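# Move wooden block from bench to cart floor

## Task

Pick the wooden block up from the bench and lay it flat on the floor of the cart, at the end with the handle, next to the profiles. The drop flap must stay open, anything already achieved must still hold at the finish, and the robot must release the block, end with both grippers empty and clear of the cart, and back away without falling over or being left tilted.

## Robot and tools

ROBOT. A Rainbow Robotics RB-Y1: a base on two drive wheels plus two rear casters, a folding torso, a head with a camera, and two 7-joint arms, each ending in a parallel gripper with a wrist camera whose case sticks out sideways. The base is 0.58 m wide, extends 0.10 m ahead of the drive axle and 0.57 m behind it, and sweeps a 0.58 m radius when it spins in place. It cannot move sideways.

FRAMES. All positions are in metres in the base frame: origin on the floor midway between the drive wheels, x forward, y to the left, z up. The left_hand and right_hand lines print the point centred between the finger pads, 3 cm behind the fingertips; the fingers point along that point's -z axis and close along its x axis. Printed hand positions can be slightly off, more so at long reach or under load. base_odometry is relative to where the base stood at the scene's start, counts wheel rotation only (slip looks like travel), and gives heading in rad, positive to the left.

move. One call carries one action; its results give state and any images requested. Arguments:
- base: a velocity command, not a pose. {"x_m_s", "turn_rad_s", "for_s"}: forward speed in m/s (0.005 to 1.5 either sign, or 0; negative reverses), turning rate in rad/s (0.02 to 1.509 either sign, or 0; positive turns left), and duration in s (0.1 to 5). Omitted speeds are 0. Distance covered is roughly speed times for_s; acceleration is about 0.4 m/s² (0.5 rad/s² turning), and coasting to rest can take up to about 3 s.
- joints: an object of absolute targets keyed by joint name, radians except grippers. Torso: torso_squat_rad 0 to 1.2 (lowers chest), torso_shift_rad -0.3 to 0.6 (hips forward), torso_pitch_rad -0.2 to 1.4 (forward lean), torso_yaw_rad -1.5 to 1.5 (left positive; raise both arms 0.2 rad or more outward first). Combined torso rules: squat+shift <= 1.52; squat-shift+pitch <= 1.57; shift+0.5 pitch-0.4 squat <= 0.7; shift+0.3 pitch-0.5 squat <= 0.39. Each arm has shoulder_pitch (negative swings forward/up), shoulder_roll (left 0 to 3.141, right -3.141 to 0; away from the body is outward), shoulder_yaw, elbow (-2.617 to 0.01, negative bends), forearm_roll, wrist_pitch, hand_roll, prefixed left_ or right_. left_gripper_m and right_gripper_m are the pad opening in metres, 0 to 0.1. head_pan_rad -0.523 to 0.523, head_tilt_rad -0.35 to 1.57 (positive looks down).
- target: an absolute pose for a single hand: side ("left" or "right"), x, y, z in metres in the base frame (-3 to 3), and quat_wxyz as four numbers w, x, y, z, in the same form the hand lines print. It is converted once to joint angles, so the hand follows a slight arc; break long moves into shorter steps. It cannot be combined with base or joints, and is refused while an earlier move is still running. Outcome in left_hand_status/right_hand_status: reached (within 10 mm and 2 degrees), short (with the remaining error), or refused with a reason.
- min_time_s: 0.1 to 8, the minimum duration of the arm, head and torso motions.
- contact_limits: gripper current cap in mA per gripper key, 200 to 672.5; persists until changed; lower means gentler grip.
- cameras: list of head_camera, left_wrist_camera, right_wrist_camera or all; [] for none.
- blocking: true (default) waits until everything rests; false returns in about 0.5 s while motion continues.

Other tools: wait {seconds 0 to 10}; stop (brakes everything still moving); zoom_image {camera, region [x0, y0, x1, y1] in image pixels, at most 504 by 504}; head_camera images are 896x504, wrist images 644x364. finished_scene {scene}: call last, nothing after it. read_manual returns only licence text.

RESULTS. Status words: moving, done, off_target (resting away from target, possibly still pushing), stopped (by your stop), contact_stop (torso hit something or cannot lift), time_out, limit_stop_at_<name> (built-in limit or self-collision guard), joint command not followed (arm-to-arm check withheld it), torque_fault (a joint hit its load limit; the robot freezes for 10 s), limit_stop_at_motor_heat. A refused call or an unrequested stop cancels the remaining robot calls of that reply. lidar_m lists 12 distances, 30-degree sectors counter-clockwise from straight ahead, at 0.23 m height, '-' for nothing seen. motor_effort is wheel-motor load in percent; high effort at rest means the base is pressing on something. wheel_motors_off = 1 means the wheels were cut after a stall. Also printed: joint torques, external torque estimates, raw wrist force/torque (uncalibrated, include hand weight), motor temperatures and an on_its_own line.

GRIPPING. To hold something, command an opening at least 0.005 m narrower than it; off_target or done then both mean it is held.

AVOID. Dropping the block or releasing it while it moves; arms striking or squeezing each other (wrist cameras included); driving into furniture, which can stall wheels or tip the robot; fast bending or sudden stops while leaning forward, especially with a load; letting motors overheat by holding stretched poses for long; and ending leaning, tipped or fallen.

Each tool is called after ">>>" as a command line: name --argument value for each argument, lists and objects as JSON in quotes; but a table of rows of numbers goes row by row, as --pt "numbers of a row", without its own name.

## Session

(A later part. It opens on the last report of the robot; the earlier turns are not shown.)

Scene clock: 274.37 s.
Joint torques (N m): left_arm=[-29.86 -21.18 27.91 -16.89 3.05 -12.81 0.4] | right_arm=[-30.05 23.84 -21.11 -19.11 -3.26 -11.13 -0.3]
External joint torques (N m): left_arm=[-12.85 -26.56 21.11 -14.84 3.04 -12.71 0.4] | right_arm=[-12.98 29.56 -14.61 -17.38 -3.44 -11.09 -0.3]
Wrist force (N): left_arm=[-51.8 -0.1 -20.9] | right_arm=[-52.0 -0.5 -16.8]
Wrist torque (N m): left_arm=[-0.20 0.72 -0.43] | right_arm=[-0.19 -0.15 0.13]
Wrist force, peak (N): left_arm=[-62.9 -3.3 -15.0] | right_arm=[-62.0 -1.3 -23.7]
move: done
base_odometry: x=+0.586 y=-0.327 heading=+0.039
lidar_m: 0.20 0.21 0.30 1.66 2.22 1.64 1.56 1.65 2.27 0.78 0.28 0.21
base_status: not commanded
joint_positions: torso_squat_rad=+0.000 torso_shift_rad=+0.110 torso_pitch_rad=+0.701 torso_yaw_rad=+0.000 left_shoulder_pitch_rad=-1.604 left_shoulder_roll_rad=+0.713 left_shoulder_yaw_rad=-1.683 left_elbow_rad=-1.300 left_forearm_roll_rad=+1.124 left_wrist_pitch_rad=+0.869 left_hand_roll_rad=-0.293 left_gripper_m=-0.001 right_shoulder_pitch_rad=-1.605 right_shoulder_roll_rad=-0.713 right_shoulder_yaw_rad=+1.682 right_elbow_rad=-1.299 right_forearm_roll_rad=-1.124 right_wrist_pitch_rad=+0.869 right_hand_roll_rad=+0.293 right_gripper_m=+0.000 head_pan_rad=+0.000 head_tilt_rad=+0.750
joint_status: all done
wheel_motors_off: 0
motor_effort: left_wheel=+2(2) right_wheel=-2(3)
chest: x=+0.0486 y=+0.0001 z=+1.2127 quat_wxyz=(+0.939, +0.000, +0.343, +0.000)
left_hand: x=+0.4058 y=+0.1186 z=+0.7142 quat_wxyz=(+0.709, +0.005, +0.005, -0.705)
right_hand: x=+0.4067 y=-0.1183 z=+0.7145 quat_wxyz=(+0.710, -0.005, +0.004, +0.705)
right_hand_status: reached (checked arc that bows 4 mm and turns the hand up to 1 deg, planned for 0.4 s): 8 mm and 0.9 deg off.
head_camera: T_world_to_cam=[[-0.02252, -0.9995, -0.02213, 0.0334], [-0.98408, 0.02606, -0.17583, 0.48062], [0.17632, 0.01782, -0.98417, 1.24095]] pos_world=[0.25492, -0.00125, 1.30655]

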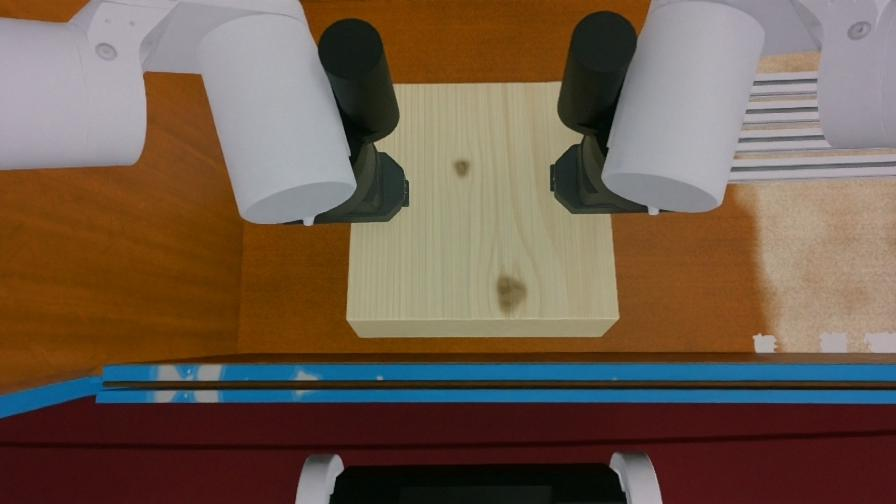

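>>> move --target '{"side":"left","x":0.406,"y":0.110,"z":0.69,"quat_wxyz":[0.7071,0,0,-0.7071]}'

>>> move --target '{"side":"right","x":0.406,"y":-0.1095,"z":0.69,"quat_wxyz":[0.7071,0,0,0.7071]}'

>>> move --joints '{"torso_squat_rad":0.75,"torso_shift_rad":0.15}' --min_time_s 3 --cameras '["all"]'

Scene clock: 276.77 s.
Joint torques (N m): left_arm=[-30.23 -22.21 26.17 -16.24 3.03 -12.49 0.42] | right_arm=[-30.89 26.07 -22.49 -22.1 -3.82 -12.81 0.04]
External joint torques (N m): left_arm=[-13.34 -27.17 20.03 -14.49 3.02 -12.39 0.42] | right_arm=[-13.82 31.8 -16.01 -20.39 -4.01 -12.77 0.04]
Wrist force (N): left_arm=[-51.9 -3.2 -16.2] | right_arm=[-52.7 -4.0 -21.9]
Wrist torque (N m): left_arm=[-0.08 0.01 -0.41] | right_arm=[-0.17 1.56 -0.44]
Wrist force, peak (N): left_arm=[-60.6 -0.3 -22.0] | right_arm=[-63.9 2.9 -18.8]
move: done
base_odometry: x=+0.586 y=-0.327 heading=+0.039
lidar_m: 0.20 0.21 0.30 1.65 2.21 1.62 1.56 1.65 2.26 0.79 0.30 0.21
base_status: not commanded
joint_positions: torso_squat_rad=+0.000 torso_shift_rad=+0.110 torso_pitch_rad=+0.701 torso_yaw_rad=+0.000 left_shoulder_pitch_rad=-1.560 left_shoulder_roll_rad=+0.637 left_shoulder_yaw_rad=-1.685 left_elbow_rad=-1.153 left_forearm_roll_rad=+1.142 left_wrist_pitch_rad=+0.817 left_hand_roll_rad=-0.359 left_gripper_m=-0.001 right_shoulder_pitch_rad=-1.604 right_shoulder_roll_rad=-0.713 right_shoulder_yaw_rad=+1.682 right_elbow_rad=-1.298 right_forearm_roll_rad=-1.124 right_wrist_pitch_rad=+0.870 right_hand_roll_rad=+0.293 right_gripper_m=+0.000 head_pan_rad=+0.000 head_tilt_rad=+0.750
joint_status: all done
wheel_motors_off: 0
motor_effort: left_wheel=+2(3) right_wheel=-1(3)
chest: x=+0.0486 y=+0.0001 z=+1.2127 quat_wxyz=(+0.939, +0.000, +0.343, +0.000)
left_hand: x=+0.4057 y=+0.1178 z=+0.6885 quat_wxyz=(+0.709, +0.005, +0.005, -0.705)
left_hand_status: reached (checked arc that bows 5 mm and turns the hand up to 1 deg, planned for 0.4 s): 8 mm and 0.8 deg off.
right_hand: x=+0.4068 y=-0.1190 z=+0.7144 quat_wxyz=(+0.710, -0.006, +0.005, +0.704)
pictures: none

Scene clock: 277.60 s.
Joint torques (N m): left_arm=[-32.67 -22.91 27.8 -17.81 3.25 -13.73 0.46] | right_arm=[-28.9 26.84 -20.52 -20.7 -3.67 -11.05 0.05]
External joint torques (N m): left_arm=[-15.79 -27.87 21.67 -16.06 3.24 -13.63 0.46] | right_arm=[-11.96 32.14 -14.68 -19.28 -3.85 -11 0.05]
Wrist force (N): left_arm=[-51.4 -2.1 -24.6] | right_arm=[-51.0 -3.0 -14.1]
Wrist torque (N m): left_arm=[-0.27 1.56 -0.32] | right_arm=[-0.12 0.11 -0.50]
Wrist force, peak (N): left_arm=[-64.2 -5.7 -19.1] | right_arm=[-63.1 -1.3 -23.6]
move: done
base_odometry: x=+0.586 y=-0.327 heading=+0.039
lidar_m: 0.20 0.21 0.29 1.65 2.22 1.63 1.55 1.65 2.26 0.79 0.28 0.21
base_status: not commanded
joint_positions: torso_squat_rad=+0.000 torso_shift_rad=+0.110 torso_pitch_rad=+0.701 torso_yaw_rad=+0.000 left_shoulder_pitch_rad=-1.560 left_shoulder_roll_rad=+0.637 left_shoulder_yaw_rad=-1.686 left_elbow_rad=-1.152 left_forearm_roll_rad=+1.142 left_wrist_pitch_rad=+0.817 left_hand_roll_rad=-0.359 left_gripper_m=-0.001 right_shoulder_pitch_rad=-1.561 right_shoulder_roll_rad=-0.637 right_shoulder_yaw_rad=+1.684 right_elbow_rad=-1.151 right_forearm_roll_rad=-1.141 right_wrist_pitch_rad=+0.817 right_hand_roll_rad=+0.359 right_gripper_m=+0.000 head_pan_rad=+0.000 head_tilt_rad=+0.750
joint_status: all done
wheel_motors_off: 0
motor_effort: left_wheel=+1(2) right_wheel=+1(3)
chest: x=+0.0486 y=+0.0001 z=+1.2127 quat_wxyz=(+0.939, +0.000, +0.343, +0.000)
left_hand: x=+0.4055 y=+0.1183 z=+0.6882 quat_wxyz=(+0.709, +0.005, +0.005, -0.705)
right_hand: x=+0.4071 y=-0.1180 z=+0.6888 quat_wxyz=(+0.710, -0.006, +0.004, +0.705)
right_hand_status: reached (checked arc that bows 5 mm and turns the hand up to 1 deg, planned for 0.4 s): 9 mm and 0.9 deg off.
pictures: none

Scene clock: 280.93 s.
Joint torques (N m): left_arm=[-32.57 -23.2 27.92 -17.94 3.42 -13.74 0.41] | right_arm=[-28.55 26.95 -20.17 -20.82 -3.6 -10.98 0.15]
External joint torques (N m): left_arm=[-15.69 -28.16 21.79 -16.19 3.41 -13.64 0.41] | right_arm=[-11.61 32.26 -14.33 -19.39 -3.78 -10.93 0.15]
Wrist force (N): left_arm=[-50.8 -2.6 -24.5] | right_arm=[-51.1 -2.3 -14.2]
Wrist torque (N m): left_arm=[-0.17 1.64 -0.28] | right_arm=[-0.20 0.12 -0.46]
Wrist force, peak (N): left_arm=[-52.2 -2.9 -24.7] | right_arm=[-52.6 -3.1 -13.5]
move: done
base_odometry: x=+0.586 y=-0.327 heading=+0.039
lidar_m: 0.20 0.21 0.30 1.66 2.22 1.62 1.56 1.64 2.27 0.80 0.29 0.20
base_status: not commanded
joint_positions: torso_squat_rad=+0.750 torso_shift_rad=+0.150 torso_pitch_rad=+0.701 torso_yaw_rad=+0.000 left_shoulder_pitch_rad=-1.560 left_shoulder_roll_rad=+0.637 left_shoulder_yaw_rad=-1.686 left_elbow_rad=-1.152 left_forearm_roll_rad=+1.142 left_wrist_pitch_rad=+0.817 left_hand_roll_rad=-0.359 left_gripper_m=-0.001 right_shoulder_pitch_rad=-1.561 right_shoulder_roll_rad=-0.637 right_shoulder_yaw_rad=+1.684 right_elbow_rad=-1.151 right_forearm_roll_rad=-1.141 right_wrist_pitch_rad=+0.817 right_hand_roll_rad=+0.359 right_gripper_m=+0.000 head_pan_rad=+0.000 head_tilt_rad=+0.750
joint_status: all done
wheel_motors_off: 0
motor_effort: left_wheel=+0(3) right_wheel=-1(3)
chest: x=+0.0482 y=+0.0001 z=+1.0234 quat_wxyz=(+0.939, +0.000, +0.343, +0.000)
left_hand: x=+0.4051 y=+0.1183 z=+0.4989 quat_wxyz=(+0.709, +0.005, +0.005, -0.705)
right_hand: x=+0.4067 y=-0.1180 z=+0.4995 quat_wxyz=(+0.710, -0.006, +0.004, +0.704)
pictures: head_camera, left_wrist_camera, right_wrist_camera
head_camera: T_world_to_cam=[[-0.02251, -0.9995, -0.02213, 0.02921], [-0.98406, 0.02606, -0.17593, 0.44705], [0.17641, 0.01782, -0.98416, 1.05467]] pos_world=[0.25452, -0.00125, 1.11725]
left_wrist_camera: T_world_to_cam=[[0.03225, -0.9992, -0.02357, 0.11638], [-0.88761, -0.03947, 0.4589, 0.16437], [-0.45947, 0.00613, -0.88817, 0.70104]] pos_world=[0.46425, 0.11848, 0.54996]
right_wrist_camera: T_world_to_cam=[[0.02177, -0.99969, -0.01223, -0.12193], [-0.86271, -0.02496, 0.50508, 0.12278], [-0.50523, -0.00044, -0.86299, 0.70868]] pos_world=[0.46663, -0.11851, 0.54807]

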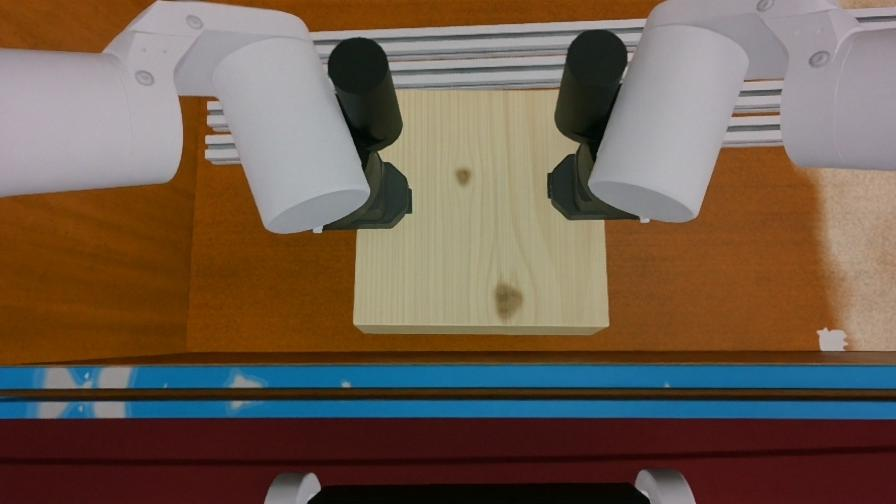

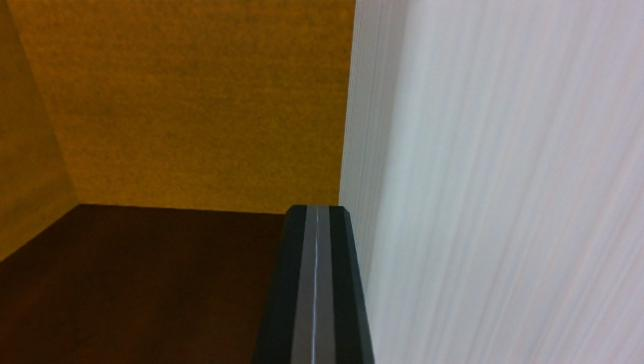

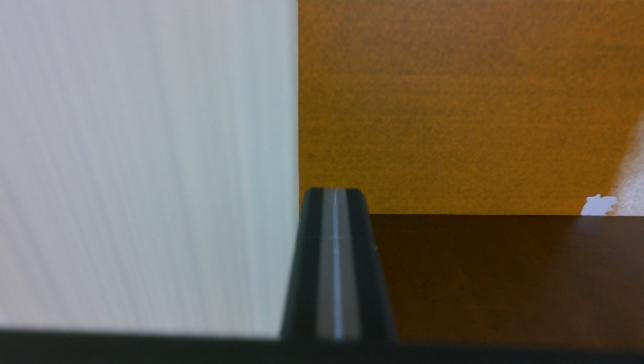

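>>> move --joints '{"torso_squat_rad":0.89,"torso_shift_rad":0.174}' --min_time_s 2

>>> move --joints '{"torso_squat_rad":0.93,"torso_shift_rad":0.182}' --min_time_s 1.5 --cameras '["head_camera","right_wrist_camera"]'

Scene clock: 286.33 s.
Joint torques (N m): left_arm=[-32.56 -23.12 27.97 -17.75 3.35 -13.75 0.41] | right_arm=[-28.53 26.91 -20.47 -20.73 -3.72 -11.1 0.14]
External joint torques (N m): left_arm=[-15.68 -28.09 21.84 -16.01 3.34 -13.65 0.41] | right_arm=[-11.58 32.22 -14.63 -19.3 -3.89 -11.05 0.14]
Wrist force (N): left_arm=[-51.1 -2.3 -24.1] | right_arm=[-51.6 -2.7 -13.7]
Wrist torque (N m): left_arm=[-0.19 1.55 -0.31] | right_arm=[-0.18 0.06 -0.48]
Wrist force, peak (N): left_arm=[-51.8 -2.5 -25.3] | right_arm=[-52.3 -2.9 -13.8]
move: done
base_odometry: x=+0.586 y=-0.327 heading=+0.039
lidar_m: 0.20 0.21 0.30 1.66 2.23 1.63 1.56 1.64 2.26 0.80 0.30 0.21
base_status: not commanded
joint_positions: torso_squat_rad=+0.890 torso_shift_rad=+0.174 torso_pitch_rad=+0.701 torso_yaw_rad=+0.000 left_shoulder_pitch_rad=-1.560 left_shoulder_roll_rad=+0.637 left_shoulder_yaw_rad=-1.686 left_elbow_rad=-1.152 left_forearm_roll_rad=+1.142 left_wrist_pitch_rad=+0.817 left_hand_roll_rad=-0.359 left_gripper_m=-0.001 right_shoulder_pitch_rad=-1.561 right_shoulder_roll_rad=-0.637 right_shoulder_yaw_rad=+1.684 right_elbow_rad=-1.151 right_forearm_roll_rad=-1.141 right_wrist_pitch_rad=+0.817 right_hand_roll_rad=+0.359 right_gripper_m=+0.000 head_pan_rad=+0.000 head_tilt_rad=+0.750
joint_status: all done
wheel_motors_off: 0
motor_effort: left_wheel=+1(2) right_wheel=-1(2)
chest: x=+0.0479 y=+0.0001 z=+0.9510 quat_wxyz=(+0.939, +0.000, +0.343, +0.000)
left_hand: x=+0.4048 y=+0.1183 z=+0.4265 quat_wxyz=(+0.709, +0.005, +0.005, -0.705)
right_hand: x=+0.4065 y=-0.1180 z=+0.4271 quat_wxyz=(+0.710, -0.006, +0.004, +0.704)
pictures: none

Scene clock: 288.13 s.
Joint torques (N m): left_arm=[-32.4 -22.97 27.77 -17.95 3.32 -13.79 0.38] | right_arm=[-28.77 26.95 -20.52 -20.64 -3.62 -10.94 0.05]
External joint torques (N m): left_arm=[-15.52 -27.94 21.64 -16.21 3.31 -13.69 0.38] | right_arm=[-11.83 32.26 -14.68 -19.22 -3.8 -10.89 0.06]
Wrist force (N): left_arm=[-51.2 -2.6 -24.3] | right_arm=[-51.7 -2.9 -13.8]
Wrist torque (N m): left_arm=[-0.19 1.56 -0.30] | right_arm=[-0.14 0.06 -0.49]
Wrist force, peak (N): left_arm=[-51.3 -2.4 -25.4] | right_arm=[-52.2 -2.8 -13.9]
move: done
base_odometry: x=+0.586 y=-0.327 heading=+0.039
lidar_m: 0.19 0.21 0.29 1.65 2.21 1.63 1.57 1.65 2.27 0.79 0.30 0.20
base_status: not commanded
joint_positions: torso_squat_rad=+0.930 torso_shift_rad=+0.182 torso_pitch_rad=+0.701 torso_yaw_rad=+0.000 left_shoulder_pitch_rad=-1.560 left_shoulder_roll_rad=+0.637 left_shoulder_yaw_rad=-1.686 left_elbow_rad=-1.152 left_forearm_roll_rad=+1.142 left_wrist_pitch_rad=+0.817 left_hand_roll_rad=-0.359 left_gripper_m=-0.001 right_shoulder_pitch_rad=-1.561 right_shoulder_roll_rad=-0.637 right_shoulder_yaw_rad=+1.684 right_elbow_rad=-1.151 right_forearm_roll_rad=-1.141 right_wrist_pitch_rad=+0.817 right_hand_roll_rad=+0.359 right_gripper_m=+0.000 head_pan_rad=+0.000 head_tilt_rad=+0.750
joint_status: all done
wheel_motors_off: 0
motor_effort: left_wheel=+1(2) right_wheel=+0(3)
chest: x=+0.0473 y=+0.0001 z=+0.9286 quat_wxyz=(+0.939, +0.000, +0.343, +0.000)
left_hand: x=+0.4043 y=+0.1183 z=+0.4042 quat_wxyz=(+0.709, +0.005, +0.005, -0.705)
right_hand: x=+0.4059 y=-0.1180 z=+0.4048 quat_wxyz=(+0.710, -0.006, +0.004, +0.704)
head_camera: T_world_to_cam=[[-0.02251, -0.9995, -0.02213, 0.02709], [-0.98404, 0.02606, -0.17602, 0.42958], [0.17651, 0.01782, -0.98414, 0.96149]] pos_world=[0.25362, -0.00125, 1.02245]
right_wrist_camera: T_world_to_cam=[[0.02177, -0.99969, -0.01223, -0.12307], [-0.86278, -0.02496, 0.50496, 0.16992], [-0.50511, -0.00044, -0.86305, 0.62648]] pos_world=[0.46573, -0.11851, 0.45337]

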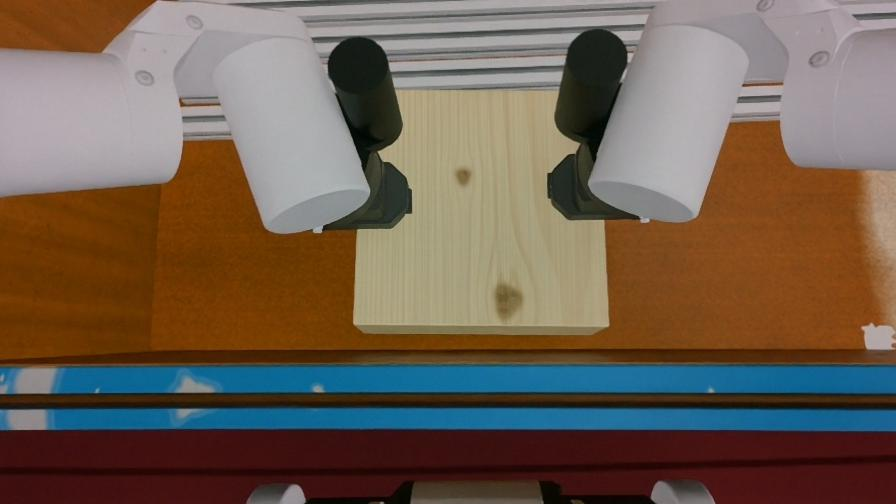

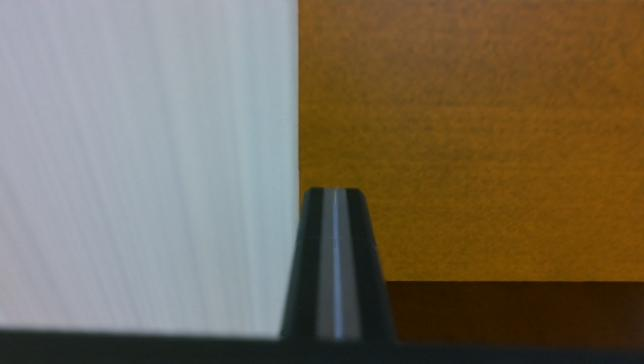

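>>> move --joints '{"torso_squat_rad":0.965,"torso_shift_rad":0.178}' --min_time_s 1.2

>>> move --joints '{"torso_squat_rad":0.985,"torso_shift_rad":0.181}' --min_time_s 0.8

>>> move --joints '{"torso_squat_rad":1.0,"torso_shift_rad":0.184}' --min_time_s 0.8 --cameras '["all"]'

Scene clock: 295.03 s.
Joint torques (N m): left_arm=[-32.42 -22.86 27.81 -17.82 3.28 -13.79 0.46] | right_arm=[-28.61 27.04 -20.12 -20.82 -3.62 -11.03 0.13]
External joint torques (N m): left_arm=[-15.54 -27.82 21.68 -16.08 3.27 -13.69 0.46] | right_arm=[-11.66 32.35 -14.28 -19.4 -3.8 -10.97 0.13]
Wrist force (N): left_arm=[-50.6 -2.5 -24.5] | right_arm=[-52.0 -3.1 -13.5]
Wrist torque (N m): left_arm=[-0.17 1.60 -0.27] | right_arm=[-0.13 0.01 -0.46]
Wrist force, peak (N): left_arm=[-52.1 -1.6 -25.4] | right_arm=[-52.2 -3.1 -13.9]
move: done
base_odometry: x=+0.586 y=-0.327 heading=+0.039
lidar_m: 0.20 0.21 0.30 1.65 2.22 1.62 1.56 1.64 2.27 0.79 0.30 0.21
base_status: not commanded
joint_positions: torso_squat_rad=+0.965 torso_shift_rad=+0.178 torso_pitch_rad=+0.701 torso_yaw_rad=+0.000 left_shoulder_pitch_rad=-1.560 left_shoulder_roll_rad=+0.637 left_shoulder_yaw_rad=-1.686 left_elbow_rad=-1.152 left_forearm_roll_rad=+1.142 left_wrist_pitch_rad=+0.817 left_hand_roll_rad=-0.359 left_gripper_m=-0.001 right_shoulder_pitch_rad=-1.561 right_shoulder_roll_rad=-0.637 right_shoulder_yaw_rad=+1.684 right_elbow_rad=-1.151 right_forearm_roll_rad=-1.141 right_wrist_pitch_rad=+0.817 right_hand_roll_rad=+0.359 right_gripper_m=+0.000 head_pan_rad=+0.000 head_tilt_rad=+0.750
joint_status: all done
wheel_motors_off: 0
motor_effort: left_wheel=+0(2) right_wheel=-1(3)
chest: x=+0.0422 y=+0.0001 z=+0.9094 quat_wxyz=(+0.939, +0.000, +0.343, +0.000)
left_hand: x=+0.3991 y=+0.1183 z=+0.3849 quat_wxyz=(+0.709, +0.005, +0.005, -0.705)
right_hand: x=+0.4007 y=-0.1180 z=+0.3855 quat_wxyz=(+0.710, -0.006, +0.004, +0.704)
pictures: none

Scene clock: 296.13 s.
Joint torques (N m): left_arm=[-32.57 -22.97 27.78 -17.64 3.32 -13.8 0.43] | right_arm=[-28.7 27 -20.01 -20.66 -3.65 -10.86 0.25]
External joint torques (N m): left_arm=[-15.68 -27.93 21.65 -15.89 3.31 -13.7 0.43] | right_arm=[-11.75 32.31 -14.17 -19.24 -3.83 -10.81 0.26]
Wrist force (N): left_arm=[-51.4 -2.1 -25.0] | right_arm=[-51.8 -2.4 -14.2]
Wrist torque (N m): left_arm=[-0.24 1.57 -0.27] | right_arm=[-0.21 0.00 -0.49]
Wrist force, peak (N): left_arm=[-51.5 -2.8 -25.3] | right_arm=[-52.2 -2.9 -13.8]
move: done
base_odometry: x=+0.586 y=-0.327 heading=+0.039
lidar_m: 0.20 0.22 0.31 1.65 2.23 1.62 1.56 1.64 2.26 0.79 0.28 0.21
base_status: not commanded
joint_positions: torso_squat_rad=+0.985 torso_shift_rad=+0.181 torso_pitch_rad=+0.701 torso_yaw_rad=+0.000 left_shoulder_pitch_rad=-1.560 left_shoulder_roll_rad=+0.637 left_shoulder_yaw_rad=-1.686 left_elbow_rad=-1.152 left_forearm_roll_rad=+1.142 left_wrist_pitch_rad=+0.817 left_hand_roll_rad=-0.359 left_gripper_m=-0.001 right_shoulder_pitch_rad=-1.561 right_shoulder_roll_rad=-0.637 right_shoulder_yaw_rad=+1.684 right_elbow_rad=-1.151 right_forearm_roll_rad=-1.141 right_wrist_pitch_rad=+0.817 right_hand_roll_rad=+0.359 right_gripper_m=+0.000 head_pan_rad=+0.000 head_tilt_rad=+0.750
joint_status: all done
wheel_motors_off: 0
motor_effort: left_wheel=+1(2) right_wheel=-1(2)
chest: x=+0.0413 y=+0.0001 z=+0.8977 quat_wxyz=(+0.939, +0.000, +0.343, +0.000)
left_hand: x=+0.3982 y=+0.1183 z=+0.3733 quat_wxyz=(+0.709, +0.005, +0.005, -0.705)
right_hand: x=+0.3998 y=-0.1180 z=+0.3739 quat_wxyz=(+0.710, -0.006, +0.004, +0.704)
pictures: none

Scene clock: 297.23 s.
Joint torques (N m): left_arm=[-32.55 -22.97 27.57 -17.78 3.25 -13.81 0.5] | right_arm=[-28.74 26.92 -20.29 -20.74 -3.67 -11 0.12]
External joint torques (N m): left_arm=[-15.67 -27.93 21.43 -16.03 3.24 -13.71 0.5] | right_arm=[-11.79 32.23 -14.45 -19.31 -3.84 -10.95 0.12]
Wrist force (N): left_arm=[-50.9 -2.6 -24.1] | right_arm=[-51.4 -2.9 -13.4]
Wrist torque (N m): left_arm=[-0.15 1.58 -0.23] | right_arm=[-0.17 0.10 -0.46]
Wrist force, peak (N): left_arm=[-51.7 -2.2 -25.3] | right_arm=[-52.1 -3.0 -13.4]
move: done
base_odometry: x=+0.586 y=-0.327 heading=+0.039
lidar_m: 0.20 0.21 0.29 1.66 2.21 1.61 1.56 1.66 2.27 0.79 0.29 0.21
base_status: not commanded
joint_positions: torso_squat_rad=+1.000 torso_shift_rad=+0.184 torso_pitch_rad=+0.701 torso_yaw_rad=+0.000 left_shoulder_pitch_rad=-1.560 left_shoulder_roll_rad=+0.637 left_shoulder_yaw_rad=-1.686 left_elbow_rad=-1.152 left_forearm_roll_rad=+1.142 left_wrist_pitch_rad=+0.817 left_hand_roll_rad=-0.359 left_gripper_m=-0.001 right_shoulder_pitch_rad=-1.561 right_shoulder_roll_rad=-0.637 right_shoulder_yaw_rad=+1.684 right_elbow_rad=-1.151 right_forearm_roll_rad=-1.141 right_wrist_pitch_rad=+0.817 right_hand_roll_rad=+0.359 right_gripper_m=+0.000 head_pan_rad=+0.000 head_tilt_rad=+0.750
joint_status: all done
wheel_motors_off: 0
motor_effort: left_wheel=+1(2) right_wheel=-2(3)
chest: x=+0.0408 y=+0.0001 z=+0.8889 quat_wxyz=(+0.939, +0.000, +0.343, +0.000)
left_hand: x=+0.3978 y=+0.1183 z=+0.3644 quat_wxyz=(+0.709, +0.005, +0.005, -0.705)
right_hand: x=+0.3994 y=-0.1180 z=+0.3650 quat_wxyz=(+0.710, -0.006, +0.004, +0.704)
pictures: head_camera, left_wrist_camera, right_wrist_camera
head_camera: T_world_to_cam=[[-0.02251, -0.9995, -0.02213, 0.02606], [-0.98404, 0.02606, -0.17602, 0.41609], [0.17651, 0.01782, -0.98414, 0.92358]] pos_world=[0.24702, -0.00125, 0.98275]
left_wrist_camera: T_world_to_cam=[[0.03225, -0.9992, -0.02357, 0.11345], [-0.88767, -0.03947, 0.45878, 0.21961], [-0.45935, 0.00613, -0.88824, 0.57815]] pos_world=[0.45685, 0.11848, 0.41546]
right_wrist_camera: T_world_to_cam=[[0.02177, -0.99969, -0.01223, -0.12341], [-0.86278, -0.02496, 0.50496, 0.18436], [-0.50511, -0.00044, -0.86305, 0.58893]] pos_world=[0.45923, -0.11851, 0.41368]

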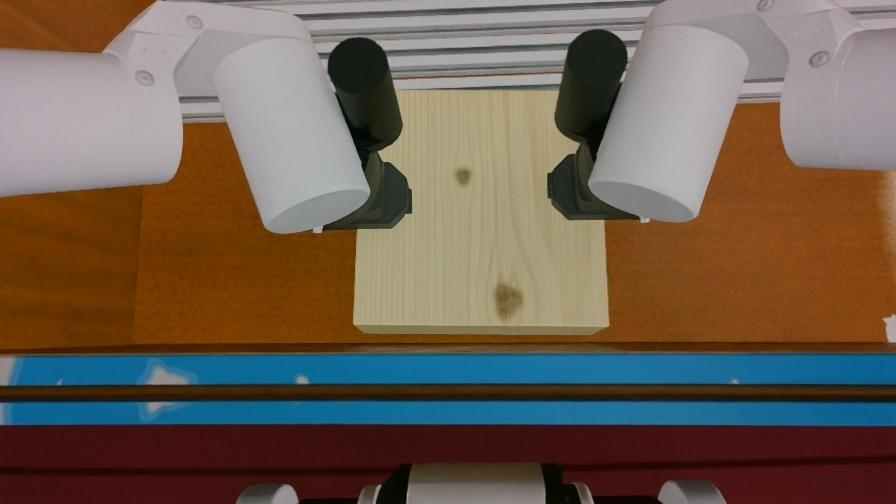

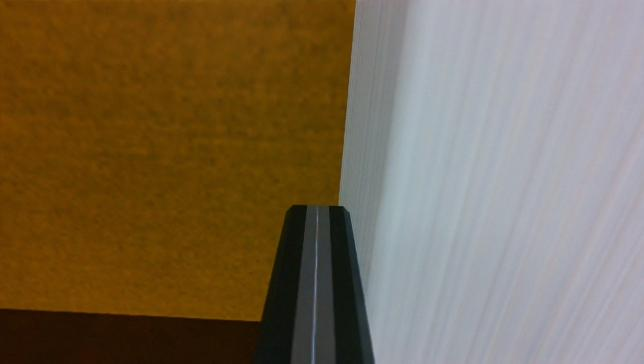

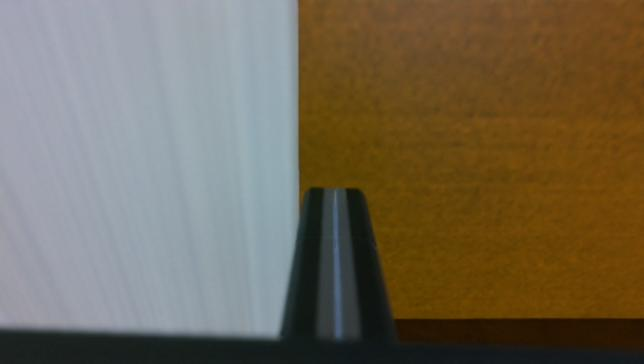

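>>> move --joints '{"torso_squat_rad":1.018,"torso_shift_rad":0.19}' --min_time_s 0.8

>>> move --joints '{"torso_squat_rad":1.034,"torso_shift_rad":0.195}' --min_time_s 0.8

>>> move --joints '{"torso_squat_rad":1.05,"torso_shift_rad":0.2}' --min_time_s 0.8 --cameras '["head_camera","right_wrist_camera"]'

Scene clock: 300.97 s.
Joint torques (N m): left_arm=[-32.53 -23.1 28.01 -17.87 3.2 -13.73 0.5] | right_arm=[-28.3 26.97 -20.49 -20.6 -3.69 -11.1 0.19]
External joint torques (N m): left_arm=[-15.65 -28.06 21.88 -16.13 3.19 -13.63 0.5] | right_arm=[-11.35 32.28 -14.65 -19.18 -3.87 -11.05 0.19]
Wrist force (N): left_arm=[-50.9 -2.0 -23.9] | right_arm=[-52.1 -1.5 -11.2]
Wrist torque (N m): left_arm=[-0.13 1.56 -0.29] | right_arm=[-0.36 0.02 -0.42]
Wrist force, peak (N): left_arm=[-51.7 -2.4 -25.0] | right_arm=[-52.1 -3.0 -14.3]
move: done
base_odometry: x=+0.586 y=-0.327 heading=+0.039
lidar_m: 0.20 0.21 0.29 1.64 2.23 1.63 1.57 1.65 2.27 0.79 0.29 0.21
base_status: not commanded
joint_positions: torso_squat_rad=+1.018 torso_shift_rad=+0.190 torso_pitch_rad=+0.701 torso_yaw_rad=+0.000 left_shoulder_pitch_rad=-1.560 left_shoulder_roll_rad=+0.637 left_shoulder_yaw_rad=-1.686 left_elbow_rad=-1.152 left_forearm_roll_rad=+1.142 left_wrist_pitch_rad=+0.817 left_hand_roll_rad=-0.359 left_gripper_m=-0.001 right_shoulder_pitch_rad=-1.561 right_shoulder_roll_rad=-0.637 right_shoulder_yaw_rad=+1.684 right_elbow_rad=-1.151 right_forearm_roll_rad=-1.141 right_wrist_pitch_rad=+0.817 right_hand_roll_rad=+0.359 right_gripper_m=+0.000 head_pan_rad=+0.000 head_tilt_rad=+0.750
joint_status: all done
wheel_motors_off: 0
motor_effort: left_wheel=+1(2) right_wheel=-1(2)
chest: x=+0.0410 y=+0.0001 z=+0.8780 quat_wxyz=(+0.939, +0.000, +0.343, +0.000)
left_hand: x=+0.3980 y=+0.1183 z=+0.3536 quat_wxyz=(+0.709, +0.005, +0.005, -0.705)
right_hand: x=+0.3996 y=-0.1180 z=+0.3542 quat_wxyz=(+0.710, -0.006, +0.004, +0.704)
pictures: none

Scene clock: 302.07 s.
Joint torques (N m): left_arm=[-32.43 -25.08 28.78 -18.53 3.53 -14.49 0.47] | right_arm=[-24.05 26.66 -17.79 -17.37 -2.83 -11.78 0.05]
External joint torques (N m): left_arm=[-15.52 -30.06 22.65 -16.8 3.52 -14.39 0.47] | right_arm=[-7.06 31.98 -11.93 -15.95 -3.01 -11.72 0.05]
Wrist force (N): left_arm=[-59.1 -5.0 -18.7] | right_arm=[-53.0 5.4 19.1]
Wrist torque (N m): left_arm=[-0.04 0.55 -0.50] | right_arm=[-0.22 -0.32 -0.31]
Wrist force, peak (N): left_arm=[-59.2 -4.5 -18.7] | right_arm=[-57.7 8.4 26.6]
move: done
base_odometry: x=+0.586 y=-0.327 heading=+0.039
lidar_m: 0.20 0.21 0.29 1.64 2.22 1.63 1.57 1.65 2.26 0.79 0.30 0.20
base_status: not commanded
joint_positions: torso_squat_rad=+1.034 torso_shift_rad=+0.195 torso_pitch_rad=+0.699 torso_yaw_rad=+0.000 left_shoulder_pitch_rad=-1.560 left_shoulder_roll_rad=+0.638 left_shoulder_yaw_rad=-1.686 left_elbow_rad=-1.152 left_forearm_roll_rad=+1.142 left_wrist_pitch_rad=+0.817 left_hand_roll_rad=-0.359 left_gripper_m=-0.001 right_shoulder_pitch_rad=-1.562 right_shoulder_roll_rad=-0.637 right_shoulder_yaw_rad=+1.683 right_elbow_rad=-1.152 right_forearm_roll_rad=-1.142 right_wrist_pitch_rad=+0.817 right_hand_roll_rad=+0.359 right_gripper_m=-0.001 head_pan_rad=+0.000 head_tilt_rad=+0.750
joint_status: all done
wheel_motors_off: 0
motor_effort: left_wheel=+4(5) right_wheel=+1(4)
chest: x=+0.0404 y=+0.0001 z=+0.8685 quat_wxyz=(+0.939, +0.000, +0.343, +0.000)
left_hand: x=+0.3982 y=+0.1188 z=+0.3444 quat_wxyz=(+0.709, +0.006, +0.005, -0.705)
right_hand: x=+0.4002 y=-0.1174 z=+0.3456 quat_wxyz=(+0.710, -0.006, +0.003, +0.705)
pictures: none

Scene clock: 303.17 s.
Joint torques (N m): left_arm=[-26.15 -28.06 26.16 -16.51 2.47 -16.08 0.48] | right_arm=[-22.39 29.34 -16.77 -18.35 -2.74 -12.44 0.12]
External joint torques (N m): left_arm=[-9.18 -33.07 20 -14.8 2.46 -15.97 0.48] | right_arm=[-5.35 34.68 -10.9 -16.95 -2.93 -12.39 0.12]
Wrist force (N): left_arm=[-66.6 -11.2 23.6] | right_arm=[-60.5 4.5 23.9]
Wrist torque (N m): left_arm=[-0.46 -0.59 -0.62] | right_arm=[-0.29 -0.93 -0.40]
Wrist force, peak (N): left_arm=[-67.5 -14.1 24.7] | right_arm=[-61.3 4.7 24.7]
move: done
base_odometry: x=+0.586 y=-0.327 heading=+0.039
lidar_m: 0.20 0.22 0.29 1.65 2.21 1.63 1.57 1.64 2.27 0.79 0.29 0.21
base_status: not commanded
joint_positions: torso_squat_rad=+1.050 torso_shift_rad=+0.199 torso_pitch_rad=+0.698 torso_yaw_rad=+0.000 left_shoulder_pitch_rad=-1.561 left_shoulder_roll_rad=+0.638 left_shoulder_yaw_rad=-1.686 left_elbow_rad=-1.153 left_forearm_roll_rad=+1.142 left_wrist_pitch_rad=+0.817 left_hand_roll_rad=-0.359 left_gripper_m=-0.001 right_shoulder_pitch_rad=-1.562 right_shoulder_roll_rad=-0.638 right_shoulder_yaw_rad=+1.683 right_elbow_rad=-1.151 right_forearm_roll_rad=-1.142 right_wrist_pitch_rad=+0.817 right_hand_roll_rad=+0.359 right_gripper_m=-0.001 head_pan_rad=+0.000 head_tilt_rad=+0.750
joint_status: all done
wheel_motors_off: 0
motor_effort: left_wheel=+8(10) right_wheel=+2(3)
chest: x=+0.0397 y=+0.0001 z=+0.8590 quat_wxyz=(+0.940, +0.000, +0.342, +0.000)
left_hand: x=+0.3992 y=+0.1186 z=+0.3361 quat_wxyz=(+0.709, +0.007, +0.004, -0.705)
right_hand: x=+0.4007 y=-0.1176 z=+0.3368 quat_wxyz=(+0.710, -0.007, +0.002, +0.704)
head_camera: T_world_to_cam=[[-0.02225, -0.99951, -0.02217, 0.02545], [-0.98352, 0.02586, -0.17893, 0.41227], [0.17941, 0.01782, -0.98361, 0.89366]] pos_world=[0.24571, -0.00115, 0.95334]
right_wrist_camera: T_world_to_cam=[[0.02165, -0.99968, -0.01284, -0.12308], [-0.86497, -0.02517, 0.50119, 0.20191], [-0.50136, 0.00026, -0.86524, 0.56453]] pos_world=[0.46035, -0.11811, 0.38568]

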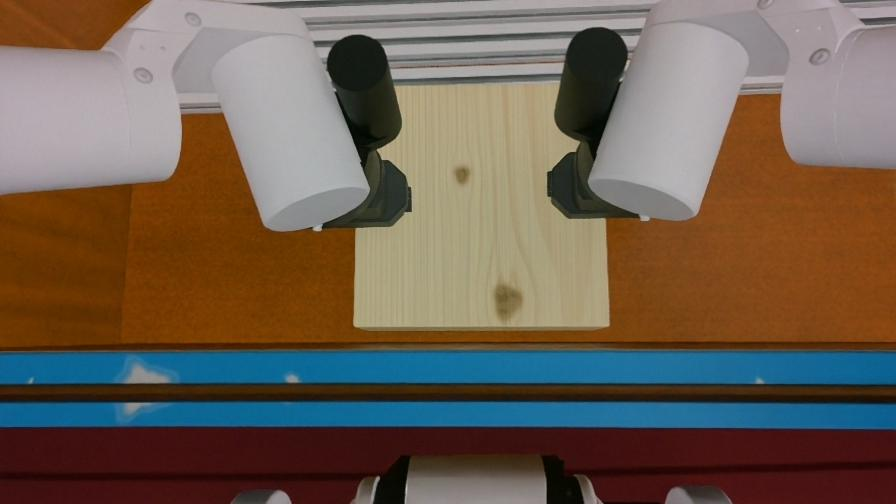

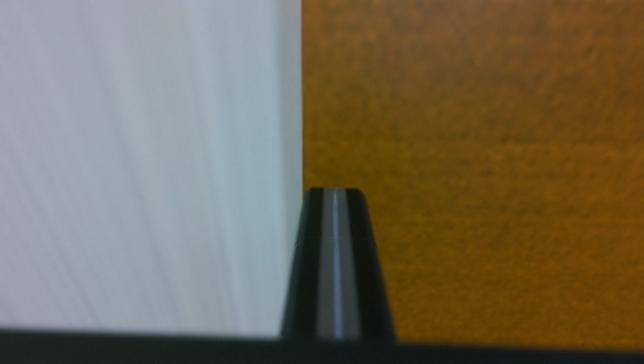

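>>> move --target '{"side":"left","x":0.399,"y":0.122,"z":0.338,"quat_wxyz":[0.7071,0,0,-0.7071]}'

>>> move --target '{"side":"right","x":0.400,"y":-0.124,"z":0.339,"quat_wxyz":[0.7071,0,0,0.7071]}'

>>> move --target '{"side":"left","x":0.399,"y":0.138,"z":0.345,"quat_wxyz":[0.7071,0,0,-0.7071]}'

>>> move --target '{"side":"right","x":0.400,"y":-0.14,"z":0.345,"quat_wxyz":[0.7071,0,0,0.7071]}' --cameras '["all"]'

Scene clock: 305.87 s.
Joint torques (N m): left_arm=[-22.6 -11.89 18.31 -10.49 1.68 -7.85 0.3] | right_arm=[-19.84 19.5 -12.94 -13.78 -2.51 -6.93 0.06]
External joint torques (N m): left_arm=[-5.76 -17.21 12.12 -8.79 1.66 -7.74 0.3] | right_arm=[-2.82 24.78 -7.05 -12.34 -2.69 -6.87 0.06]
Wrist force (N): left_arm=[-31.8 -2.8 -2.5] | right_arm=[-35.4 -1.7 6.7]
Wrist torque (N m): left_arm=[-0.24 -0.01 -0.24] | right_arm=[-0.23 -0.50 -0.54]
Wrist force, peak (N): left_arm=[-66.9 -10.8 23.6] | right_arm=[-61.2 4.3 24.1]
move: done
base_odometry: x=+0.586 y=-0.327 heading=+0.039
lidar_m: 0.20 0.22 0.30 1.65 2.22 1.62 1.56 1.65 2.27 0.79 0.30 0.22
base_status: not commanded
joint_positions: torso_squat_rad=+1.050 torso_shift_rad=+0.200 torso_pitch_rad=+0.699 torso_yaw_rad=+0.000 left_shoulder_pitch_rad=-1.557 left_shoulder_roll_rad=+0.666 left_shoulder_yaw_rad=-1.685 left_elbow_rad=-1.170 left_forearm_roll_rad=+1.151 left_wrist_pitch_rad=+0.806 left_hand_roll_rad=-0.377 left_gripper_m=+0.000 right_shoulder_pitch_rad=-1.563 right_shoulder_roll_rad=-0.635 right_shoulder_yaw_rad=+1.682 right_elbow_rad=-1.152 right_forearm_roll_rad=-1.142 right_wrist_pitch_rad=+0.816 right_hand_roll_rad=+0.359 right_gripper_m=+0.000 head_pan_rad=+0.000 head_tilt_rad=+0.750
joint_status: all done
wheel_motors_off: 0
motor_effort: left_wheel=-2(10) right_wheel=+1(6)
chest: x=+0.0402 y=+0.0001 z=+0.8587 quat_wxyz=(+0.940, +0.000, +0.342, +0.000)
left_hand: x=+0.3991 y=+0.1263 z=+0.3364 quat_wxyz=(+0.708, +0.003, +0.003, -0.706)
left_hand_status: reached (checked arc that bows 0 mm and turns the hand up to 1 deg, planned for 0.2 s): 5 mm and 0.5 deg off.
right_hand: x=+0.4002 y=-0.1152 z=+0.3365 quat_wxyz=(+0.709, -0.005, +0.001, +0.705)
pictures: none

Scene clock: 306.73 s.
Joint torques (N m): left_arm=[-18.76 -1.57 11.77 -4.93 0.72 -2.85 0.21] | right_arm=[-17.94 -3.48 -7.38 -1.96 -0.23 -0.25 0.09]
External joint torques (N m): left_arm=[-1.92 -6.83 5.56 -3.19 0.7 -2.73 0.21] | right_arm=[-1.06 2.19 -1.45 -0.52 -0.4 -0.19 0.09]
Wrist force (N): left_arm=[-7.8 1.2 -7.2] | right_arm=[0.7 2.5 -5.4]
Wrist torque (N m): left_arm=[-0.36 0.40 0.08] | right_arm=[-0.27 0.20 -0.18]
Wrist force, peak (N): left_arm=[-32.0 -3.2 -3.0] | right_arm=[-35.3 -2.0 7.7]
move: done
base_odometry: x=+0.586 y=-0.327 heading=+0.039
lidar_m: 0.19 0.22 0.30 1.65 2.22 1.63 1.57 1.65 2.26 0.79 0.30 0.21
base_status: not commanded
joint_positions: torso_squat_rad=+1.050 torso_shift_rad=+0.200 torso_pitch_rad=+0.700 torso_yaw_rad=+0.000 left_shoulder_pitch_rad=-1.558 left_shoulder_roll_rad=+0.663 left_shoulder_yaw_rad=-1.683 left_elbow_rad=-1.172 left_forearm_roll_rad=+1.151 left_wrist_pitch_rad=+0.805 left_hand_roll_rad=-0.377 left_gripper_m=+0.000 right_shoulder_pitch_rad=-1.560 right_shoulder_roll_rad=-0.670 right_shoulder_yaw_rad=+1.681 right_elbow_rad=-1.180 right_forearm_roll_rad=-1.151 right_wrist_pitch_rad=+0.805 right_hand_roll_rad=+0.379 right_gripper_m=+0.000 head_pan_rad=+0.000 head_tilt_rad=+0.750
joint_status: all done
wheel_motors_off: 0
motor_effort: left_wheel=+2(7) right_wheel=-3(6)
chest: x=+0.0404 y=+0.0001 z=+0.8586 quat_wxyz=(+0.939, +0.000, +0.343, +0.000)
left_hand: x=+0.3988 y=+0.1236 z=+0.3365 quat_wxyz=(+0.708, +0.001, +0.002, -0.707)
right_hand: x=+0.4000 y=-0.1242 z=+0.3383 quat_wxyz=(+0.707, +0.000, +0.001, +0.707)
right_hand_status: reached (checked arc that bows 1 mm and turns the hand up to 1 deg, planned for 0.2 s): 1 mm and 0.1 deg off.
pictures: none

Scene clock: 307.37 s.
Joint torques (N m): left_arm=[-15.86 4.11 7.72 -2.29 0.12 -0.63 0.14] | right_arm=[-18.08 -4.4 -7.04 -1.85 -0.13 -0.14 0.15]
External joint torques (N m): left_arm=[0.79 -1.79 1.31 -0.5 0.09 -0.5 0.14] | right_arm=[-1.2 1.27 -1.1 -0.41 -0.3 -0.07 0.15]
Wrist force (N): left_arm=[0.8 0.7 -7.8] | right_arm=[0.8 2.6 -5.5]
Wrist torque (N m): left_arm=[-0.23 0.14 0.06] | right_arm=[-0.27 0.19 -0.19]
Wrist force, peak (N): left_arm=[-8.7 1.4 -11.0] | right_arm=[0.8 2.9 -6.0]
move: done
base_odometry: x=+0.586 y=-0.327 heading=+0.039
lidar_m: 0.20 0.21 0.30 1.65 2.22 1.62 1.56 1.65 2.28 0.81 0.29 0.21
base_status: not commanded
joint_positions: torso_squat_rad=+1.050 torso_shift_rad=+0.200 torso_pitch_rad=+0.700 torso_yaw_rad=+0.000 left_shoulder_pitch_rad=-1.564 left_shoulder_roll_rad=+0.729 left_shoulder_yaw_rad=-1.686 left_elbow_rad=-1.245 left_forearm_roll_rad=+1.142 left_wrist_pitch_rad=+0.802 left_hand_roll_rad=-0.368 left_gripper_m=+0.000 right_shoulder_pitch_rad=-1.560 right_shoulder_roll_rad=-0.670 right_shoulder_yaw_rad=+1.681 right_elbow_rad=-1.180 right_forearm_roll_rad=-1.151 right_wrist_pitch_rad=+0.805 right_hand_roll_rad=+0.379 right_gripper_m=+0.000 head_pan_rad=+0.000 head_tilt_rad=+0.750
joint_status: all done
wheel_motors_off: 0
motor_effort: left_wheel=+1(5) right_wheel=+0(3)
chest: x=+0.0405 y=+0.0001 z=+0.8585 quat_wxyz=(+0.939, +0.000, +0.343, +0.000)
left_hand: x=+0.3991 y=+0.1381 z=+0.3449 quat_wxyz=(+0.707, +0.000, +0.000, -0.707)
left_hand_status: reached (checked arc that bows 1 mm and turns the hand up to 0 deg, planned for 0.3 s): 0 mm and 0.0 deg off.
right_hand: x=+0.3998 y=-0.1240 z=+0.3382 quat_wxyz=(+0.707, +0.000, +0.001, +0.707)
pictures: none

Scene clock: 307.97 s.
Joint torques (N m): left_arm=[-15.66 4.52 7.73 -2.05 0.06 -0.39 0.15] | right_arm=[-17.6 -5.67 -5.64 -2.09 0.01 -0.04 0]
External joint torques (N m): left_arm=[0.98 -1.38 1.32 -0.25 0.04 -0.26 0.15] | right_arm=[-0.92 0.61 0.44 -0.64 -0.16 0.03 0]
Wrist force (N): left_arm=[0.3 2.3 -7.4] | right_arm=[0.4 2.4 -5.3]
Wrist torque (N m): left_arm=[-0.46 0.12 0.04] | right_arm=[-0.27 0.12 -0.19]
Wrist force, peak (N): left_arm=[0.3 1.8 -8.5] | right_arm=[-1.0 4.1 -7.1]
move: done
base_odometry: x=+0.586 y=-0.327 heading=+0.039
lidar_m: 0.20 0.21 0.30 1.66 2.23 1.62 1.56 1.63 2.25 0.80 0.29 0.22
base_status: not commanded
joint_positions: torso_squat_rad=+1.050 torso_shift_rad=+0.200 torso_pitch_rad=+0.700 torso_yaw_rad=+0.000 left_shoulder_pitch_rad=-1.564 left_shoulder_roll_rad=+0.729 left_shoulder_yaw_rad=-1.686 left_elbow_rad=-1.245 left_forearm_roll_rad=+1.142 left_wrist_pitch_rad=+0.802 left_hand_roll_rad=-0.368 left_gripper_m=+0.000 right_shoulder_pitch_rad=-1.562 right_shoulder_roll_rad=-0.728 right_shoulder_yaw_rad=+1.684 right_elbow_rad=-1.234 right_forearm_roll_rad=-1.150 right_wrist_pitch_rad=+0.801 right_hand_roll_rad=+0.381 right_gripper_m=+0.000 head_pan_rad=+0.000 head_tilt_rad=+0.750
joint_status: all done
wheel_motors_off: 0
motor_effort: left_wheel=+0(2) right_wheel=-1(6)
chest: x=+0.0405 y=+0.0000 z=+0.8585 quat_wxyz=(+0.939, +0.000, +0.343, +0.000)
left_hand: x=+0.3991 y=+0.1379 z=+0.3449 quat_wxyz=(+0.707, +0.000, +0.000, -0.707)
right_hand: x=+0.4001 y=-0.1396 z=+0.3441 quat_wxyz=(+0.707, +0.000, +0.001, +0.707)
right_hand_status: reached (checked arc that bows 0 mm and turns the hand up to 0 deg, planned for 0.3 s): 1 mm and 0.1 deg off.
pictures: head_camera, left_wrist_camera, right_wrist_camera
head_camera: T_world_to_cam=[[-0.02249, -0.9995, -0.02215, 0.0254], [-0.9839, 0.02606, -0.17683, 0.41122], [0.17732, 0.01782, -0.98399, 0.89358]] pos_world=[0.24672, -0.00125, 0.95255]
left_wrist_camera: T_world_to_cam=[[0.0267, -0.9996, -0.00886, 0.1297], [-0.8878, -0.02778, 0.45939, 0.22871], [-0.45945, -0.0044, -0.88819, 0.56279]] pos_world=[0.45816, 0.13848, 0.39595]
right_wrist_camera: T_world_to_cam=[[0.02846, -0.99928, -0.02501, -0.14353], [-0.86027, -0.03723, 0.50848, 0.19107], [-0.50905, 0.00704, -0.86071, 0.57298]] pos_world=[0.46013, -0.14035, 0.39243]

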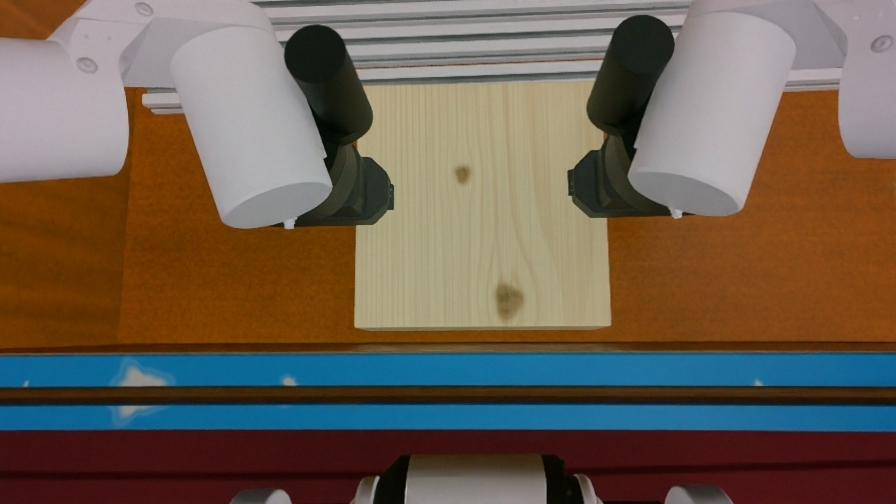

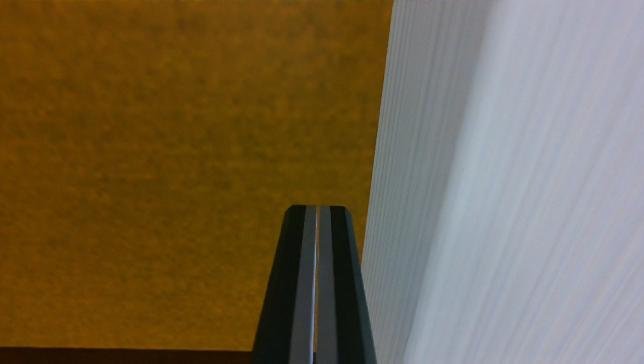

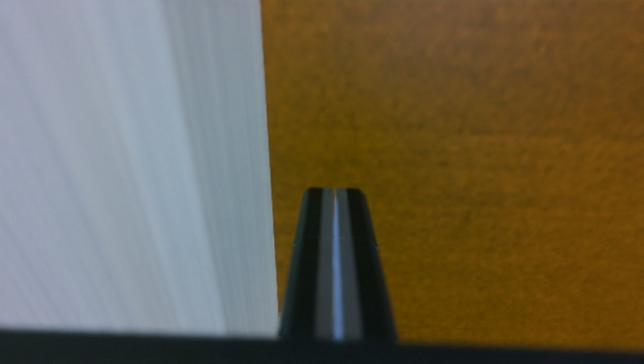

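>>> move --target '{"side":"left","x":0.435,"y":0.136,"z":0.41,"quat_wxyz":[0.7071,0,0,-0.7071]}'

>>> move --target '{"side":"left","x":0.435,"y":0.10,"z":0.42,"quat_wxyz":[0.7071,0,0,-0.7071]}'

>>> move --target '{"side":"right","x":0.400,"y":-0.105,"z":0.345,"quat_wxyz":[0.7071,0,0,0.7071]}' --cameras '["head_camera"]'

Scene clock: 311.77 s.
Joint torques (N m): left_arm=[-16.45 4.64 8.7 -1.95 -0.08 -0.32 -0.12] | right_arm=[-17.58 -5.87 -5.77 -1.52 0.08 -0.07 0.11]
External joint torques (N m): left_arm=[1.76 -2.05 0.94 -0.43 -0.1 -0.19 -0.12] | right_arm=[-0.9 0.4 0.31 -0.08 -0.09 0 0.11]
Wrist force (N): left_arm=[1.8 0.5 -7.9] | right_arm=[0.4 2.5 -5.2]
Wrist torque (N m): left_arm=[-0.18 0.30 0.13] | right_arm=[-0.25 0.13 -0.18]
Wrist force, peak (N): left_arm=[0.8 0.0 -9.4] | right_arm=[1.1 3.0 -6.0]
move: done
base_odometry: x=+0.586 y=-0.327 heading=+0.039
lidar_m: 0.20 0.20 0.29 1.64 2.24 1.64 1.56 1.65 2.28 0.77 0.30 0.20
base_status: not commanded
joint_positions: torso_squat_rad=+1.050 torso_shift_rad=+0.200 torso_pitch_rad=+0.700 torso_yaw_rad=+0.000 left_shoulder_pitch_rad=-1.693 left_shoulder_roll_rad=+0.838 left_shoulder_yaw_rad=-1.638 left_elbow_rad=-1.379 left_forearm_roll_rad=+1.247 left_wrist_pitch_rad=+0.925 left_hand_roll_rad=-0.412 left_gripper_m=+0.000 right_shoulder_pitch_rad=-1.562 right_shoulder_roll_rad=-0.728 right_shoulder_yaw_rad=+1.684 right_elbow_rad=-1.235 right_forearm_roll_rad=-1.150 right_wrist_pitch_rad=+0.801 right_hand_roll_rad=+0.381 right_gripper_m=+0.000 head_pan_rad=+0.000 head_tilt_rad=+0.750
joint_status: all done
wheel_motors_off: 0
motor_effort: left_wheel=+0(2) right_wheel=+0(2)
chest: x=+0.0405 y=+0.0000 z=+0.8585 quat_wxyz=(+0.939, +0.000, +0.343, +0.000)
left_hand: x=+0.4353 y=+0.1360 z=+0.4101 quat_wxyz=(+0.707, +0.000, +0.000, -0.707)
left_hand_status: reached (checked arc that bows 3 mm and turns the hand up to 1 deg, planned for 0.4 s): 0 mm and 0.0 deg off.
right_hand: x=+0.4001 y=-0.1396 z=+0.3441 quat_wxyz=(+0.707, +0.000, +0.001, +0.707)
pictures: none

Scene clock: 312.40 s.
Joint torques (N m): left_arm=[-16.93 5.27 9.08 -0.79 -0.08 -0.08 0.1] | right_arm=[-17.44 -5.61 -5.84 -1.6 0.17 -0.05 0.09]
External joint torques (N m): left_arm=[1.94 -0.54 1.08 0.86 -0.1 0.05 0.1] | right_arm=[-0.76 0.67 0.24 -0.15 0.01 0.02 0.09]
Wrist force (N): left_arm=[0.9 0.7 -8.0] | right_arm=[0.6 2.3 -5.5]
Wrist torque (N m): left_arm=[-0.20 0.22 0.04] | right_arm=[-0.28 0.16 -0.20]
Wrist force, peak (N): left_arm=[0.7 2.0 -8.4] | right_arm=[0.3 3.1 -5.9]
move: done
base_odometry: x=+0.586 y=-0.327 heading=+0.039
lidar_m: 0.20 0.21 0.31 1.65 2.23 1.63 1.56 1.66 2.26 0.80 0.29 0.21
base_status: not commanded
joint_positions: torso_squat_rad=+1.050 torso_shift_rad=+0.200 torso_pitch_rad=+0.700 torso_yaw_rad=+0.000 left_shoulder_pitch_rad=-1.732 left_shoulder_roll_rad=+0.762 left_shoulder_yaw_rad=-1.626 left_elbow_rad=-1.365 left_forearm_roll_rad=+1.248 left_wrist_pitch_rad=+0.978 left_hand_roll_rad=-0.356 left_gripper_m=+0.000 right_shoulder_pitch_rad=-1.562 right_shoulder_roll_rad=-0.728 right_shoulder_yaw_rad=+1.684 right_elbow_rad=-1.235 right_forearm_roll_rad=-1.150 right_wrist_pitch_rad=+0.801 right_hand_roll_rad=+0.381 right_gripper_m=+0.000 head_pan_rad=+0.000 head_tilt_rad=+0.750
joint_status: all done
wheel_motors_off: 0
motor_effort: left_wheel=-1(3) right_wheel=+0(4)
chest: x=+0.0405 y=+0.0000 z=+0.8585 quat_wxyz=(+0.939, +0.000, +0.343, +0.000)
left_hand: x=+0.4350 y=+0.0998 z=+0.4201 quat_wxyz=(+0.707, +0.000, +0.000, -0.707)
left_hand_status: reached (checked arc that bows 2 mm and turns the hand up to 0 deg, planned for 0.3 s): 0 mm and 0.0 deg off.
right_hand: x=+0.4001 y=-0.1396 z=+0.3441 quat_wxyz=(+0.707, +0.000, +0.001, +0.707)
pictures: none

Scene clock: 313.30 s.
Joint torques (N m): left_arm=[-17.44 4.22 9.26 -1.28 -0.05 -0.12 0.04] | right_arm=[-19.11 -3.38 -7.8 -1.86 -0.22 -0.26 -0.09]
External joint torques (N m): left_arm=[1.43 -1.58 1.26 0.37 -0.08 0.01 0.04] | right_arm=[-1.93 1.78 -1.67 -0.28 -0.4 -0.18 -0.09]
Wrist force (N): left_arm=[0.8 1.5 -8.0] | right_arm=[-0.3 3.0 -4.4]
Wrist torque (N m): left_arm=[-0.33 0.17 0.02] | right_arm=[-0.32 0.12 0.00]
Wrist force, peak (N): left_arm=[1.3 1.8 -8.6] | right_arm=[-20.8 0.0 2.7]
move: done
base_odometry: x=+0.586 y=-0.327 heading=+0.039
lidar_m: 0.19 0.22 0.31 1.65 2.22 1.62 1.56 1.64 2.26 0.80 0.30 0.20
base_status: not commanded
joint_positions: torso_squat_rad=+1.050 torso_shift_rad=+0.200 torso_pitch_rad=+0.700 torso_yaw_rad=+0.000 left_shoulder_pitch_rad=-1.732 left_shoulder_roll_rad=+0.762 left_shoulder_yaw_rad=-1.626 left_elbow_rad=-1.365 left_forearm_roll_rad=+1.248 left_wrist_pitch_rad=+0.978 left_hand_roll_rad=-0.356 left_gripper_m=+0.000 right_shoulder_pitch_rad=-1.582 right_shoulder_roll_rad=-0.639 right_shoulder_yaw_rad=+1.676 right_elbow_rad=-1.187 right_forearm_roll_rad=-1.145 right_wrist_pitch_rad=+0.837 right_hand_roll_rad=+0.345 right_gripper_m=+0.000 head_pan_rad=+0.000 head_tilt_rad=+0.750
joint_status: all done
wheel_motors_off: 0
motor_effort: left_wheel=+0(7) right_wheel=+0(7)
chest: x=+0.0405 y=+0.0001 z=+0.8585 quat_wxyz=(+0.939, +0.000, +0.343, +0.000)
left_hand: x=+0.4351 y=+0.0999 z=+0.4201 quat_wxyz=(+0.707, +0.000, +0.000, -0.707)
right_hand: x=+0.3998 y=-0.1055 z=+0.3449 quat_wxyz=(+0.707, +0.000, +0.000, +0.707)
right_hand_status: reached (checked arc that bows 2 mm and turns the hand up to 1 deg, planned for 0.3 s): 1 mm and 0.0 deg off.
head_camera: T_world_to_cam=[[-0.02251, -0.9995, -0.02205, 0.02531], [-0.98391, 0.02606, -0.17674, 0.41113], [0.17722, 0.01772, -0.98401, 0.89362]] pos_world=[0.24672, -0.00125, 0.95255]

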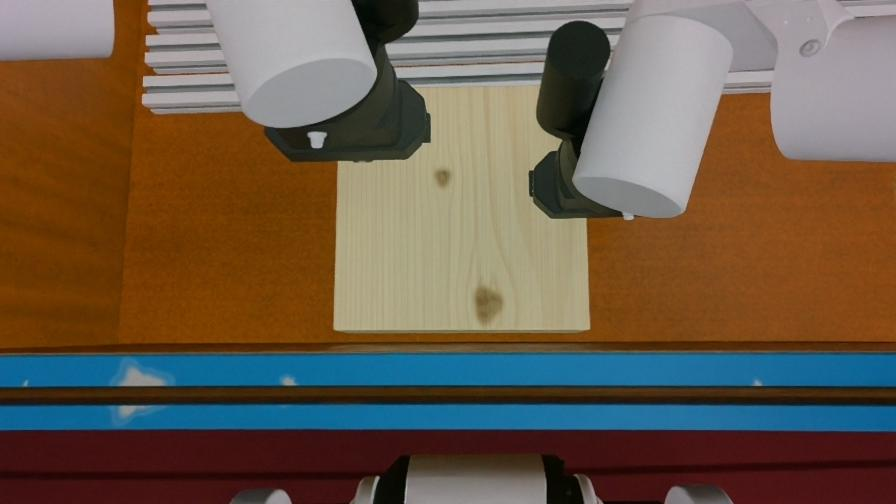

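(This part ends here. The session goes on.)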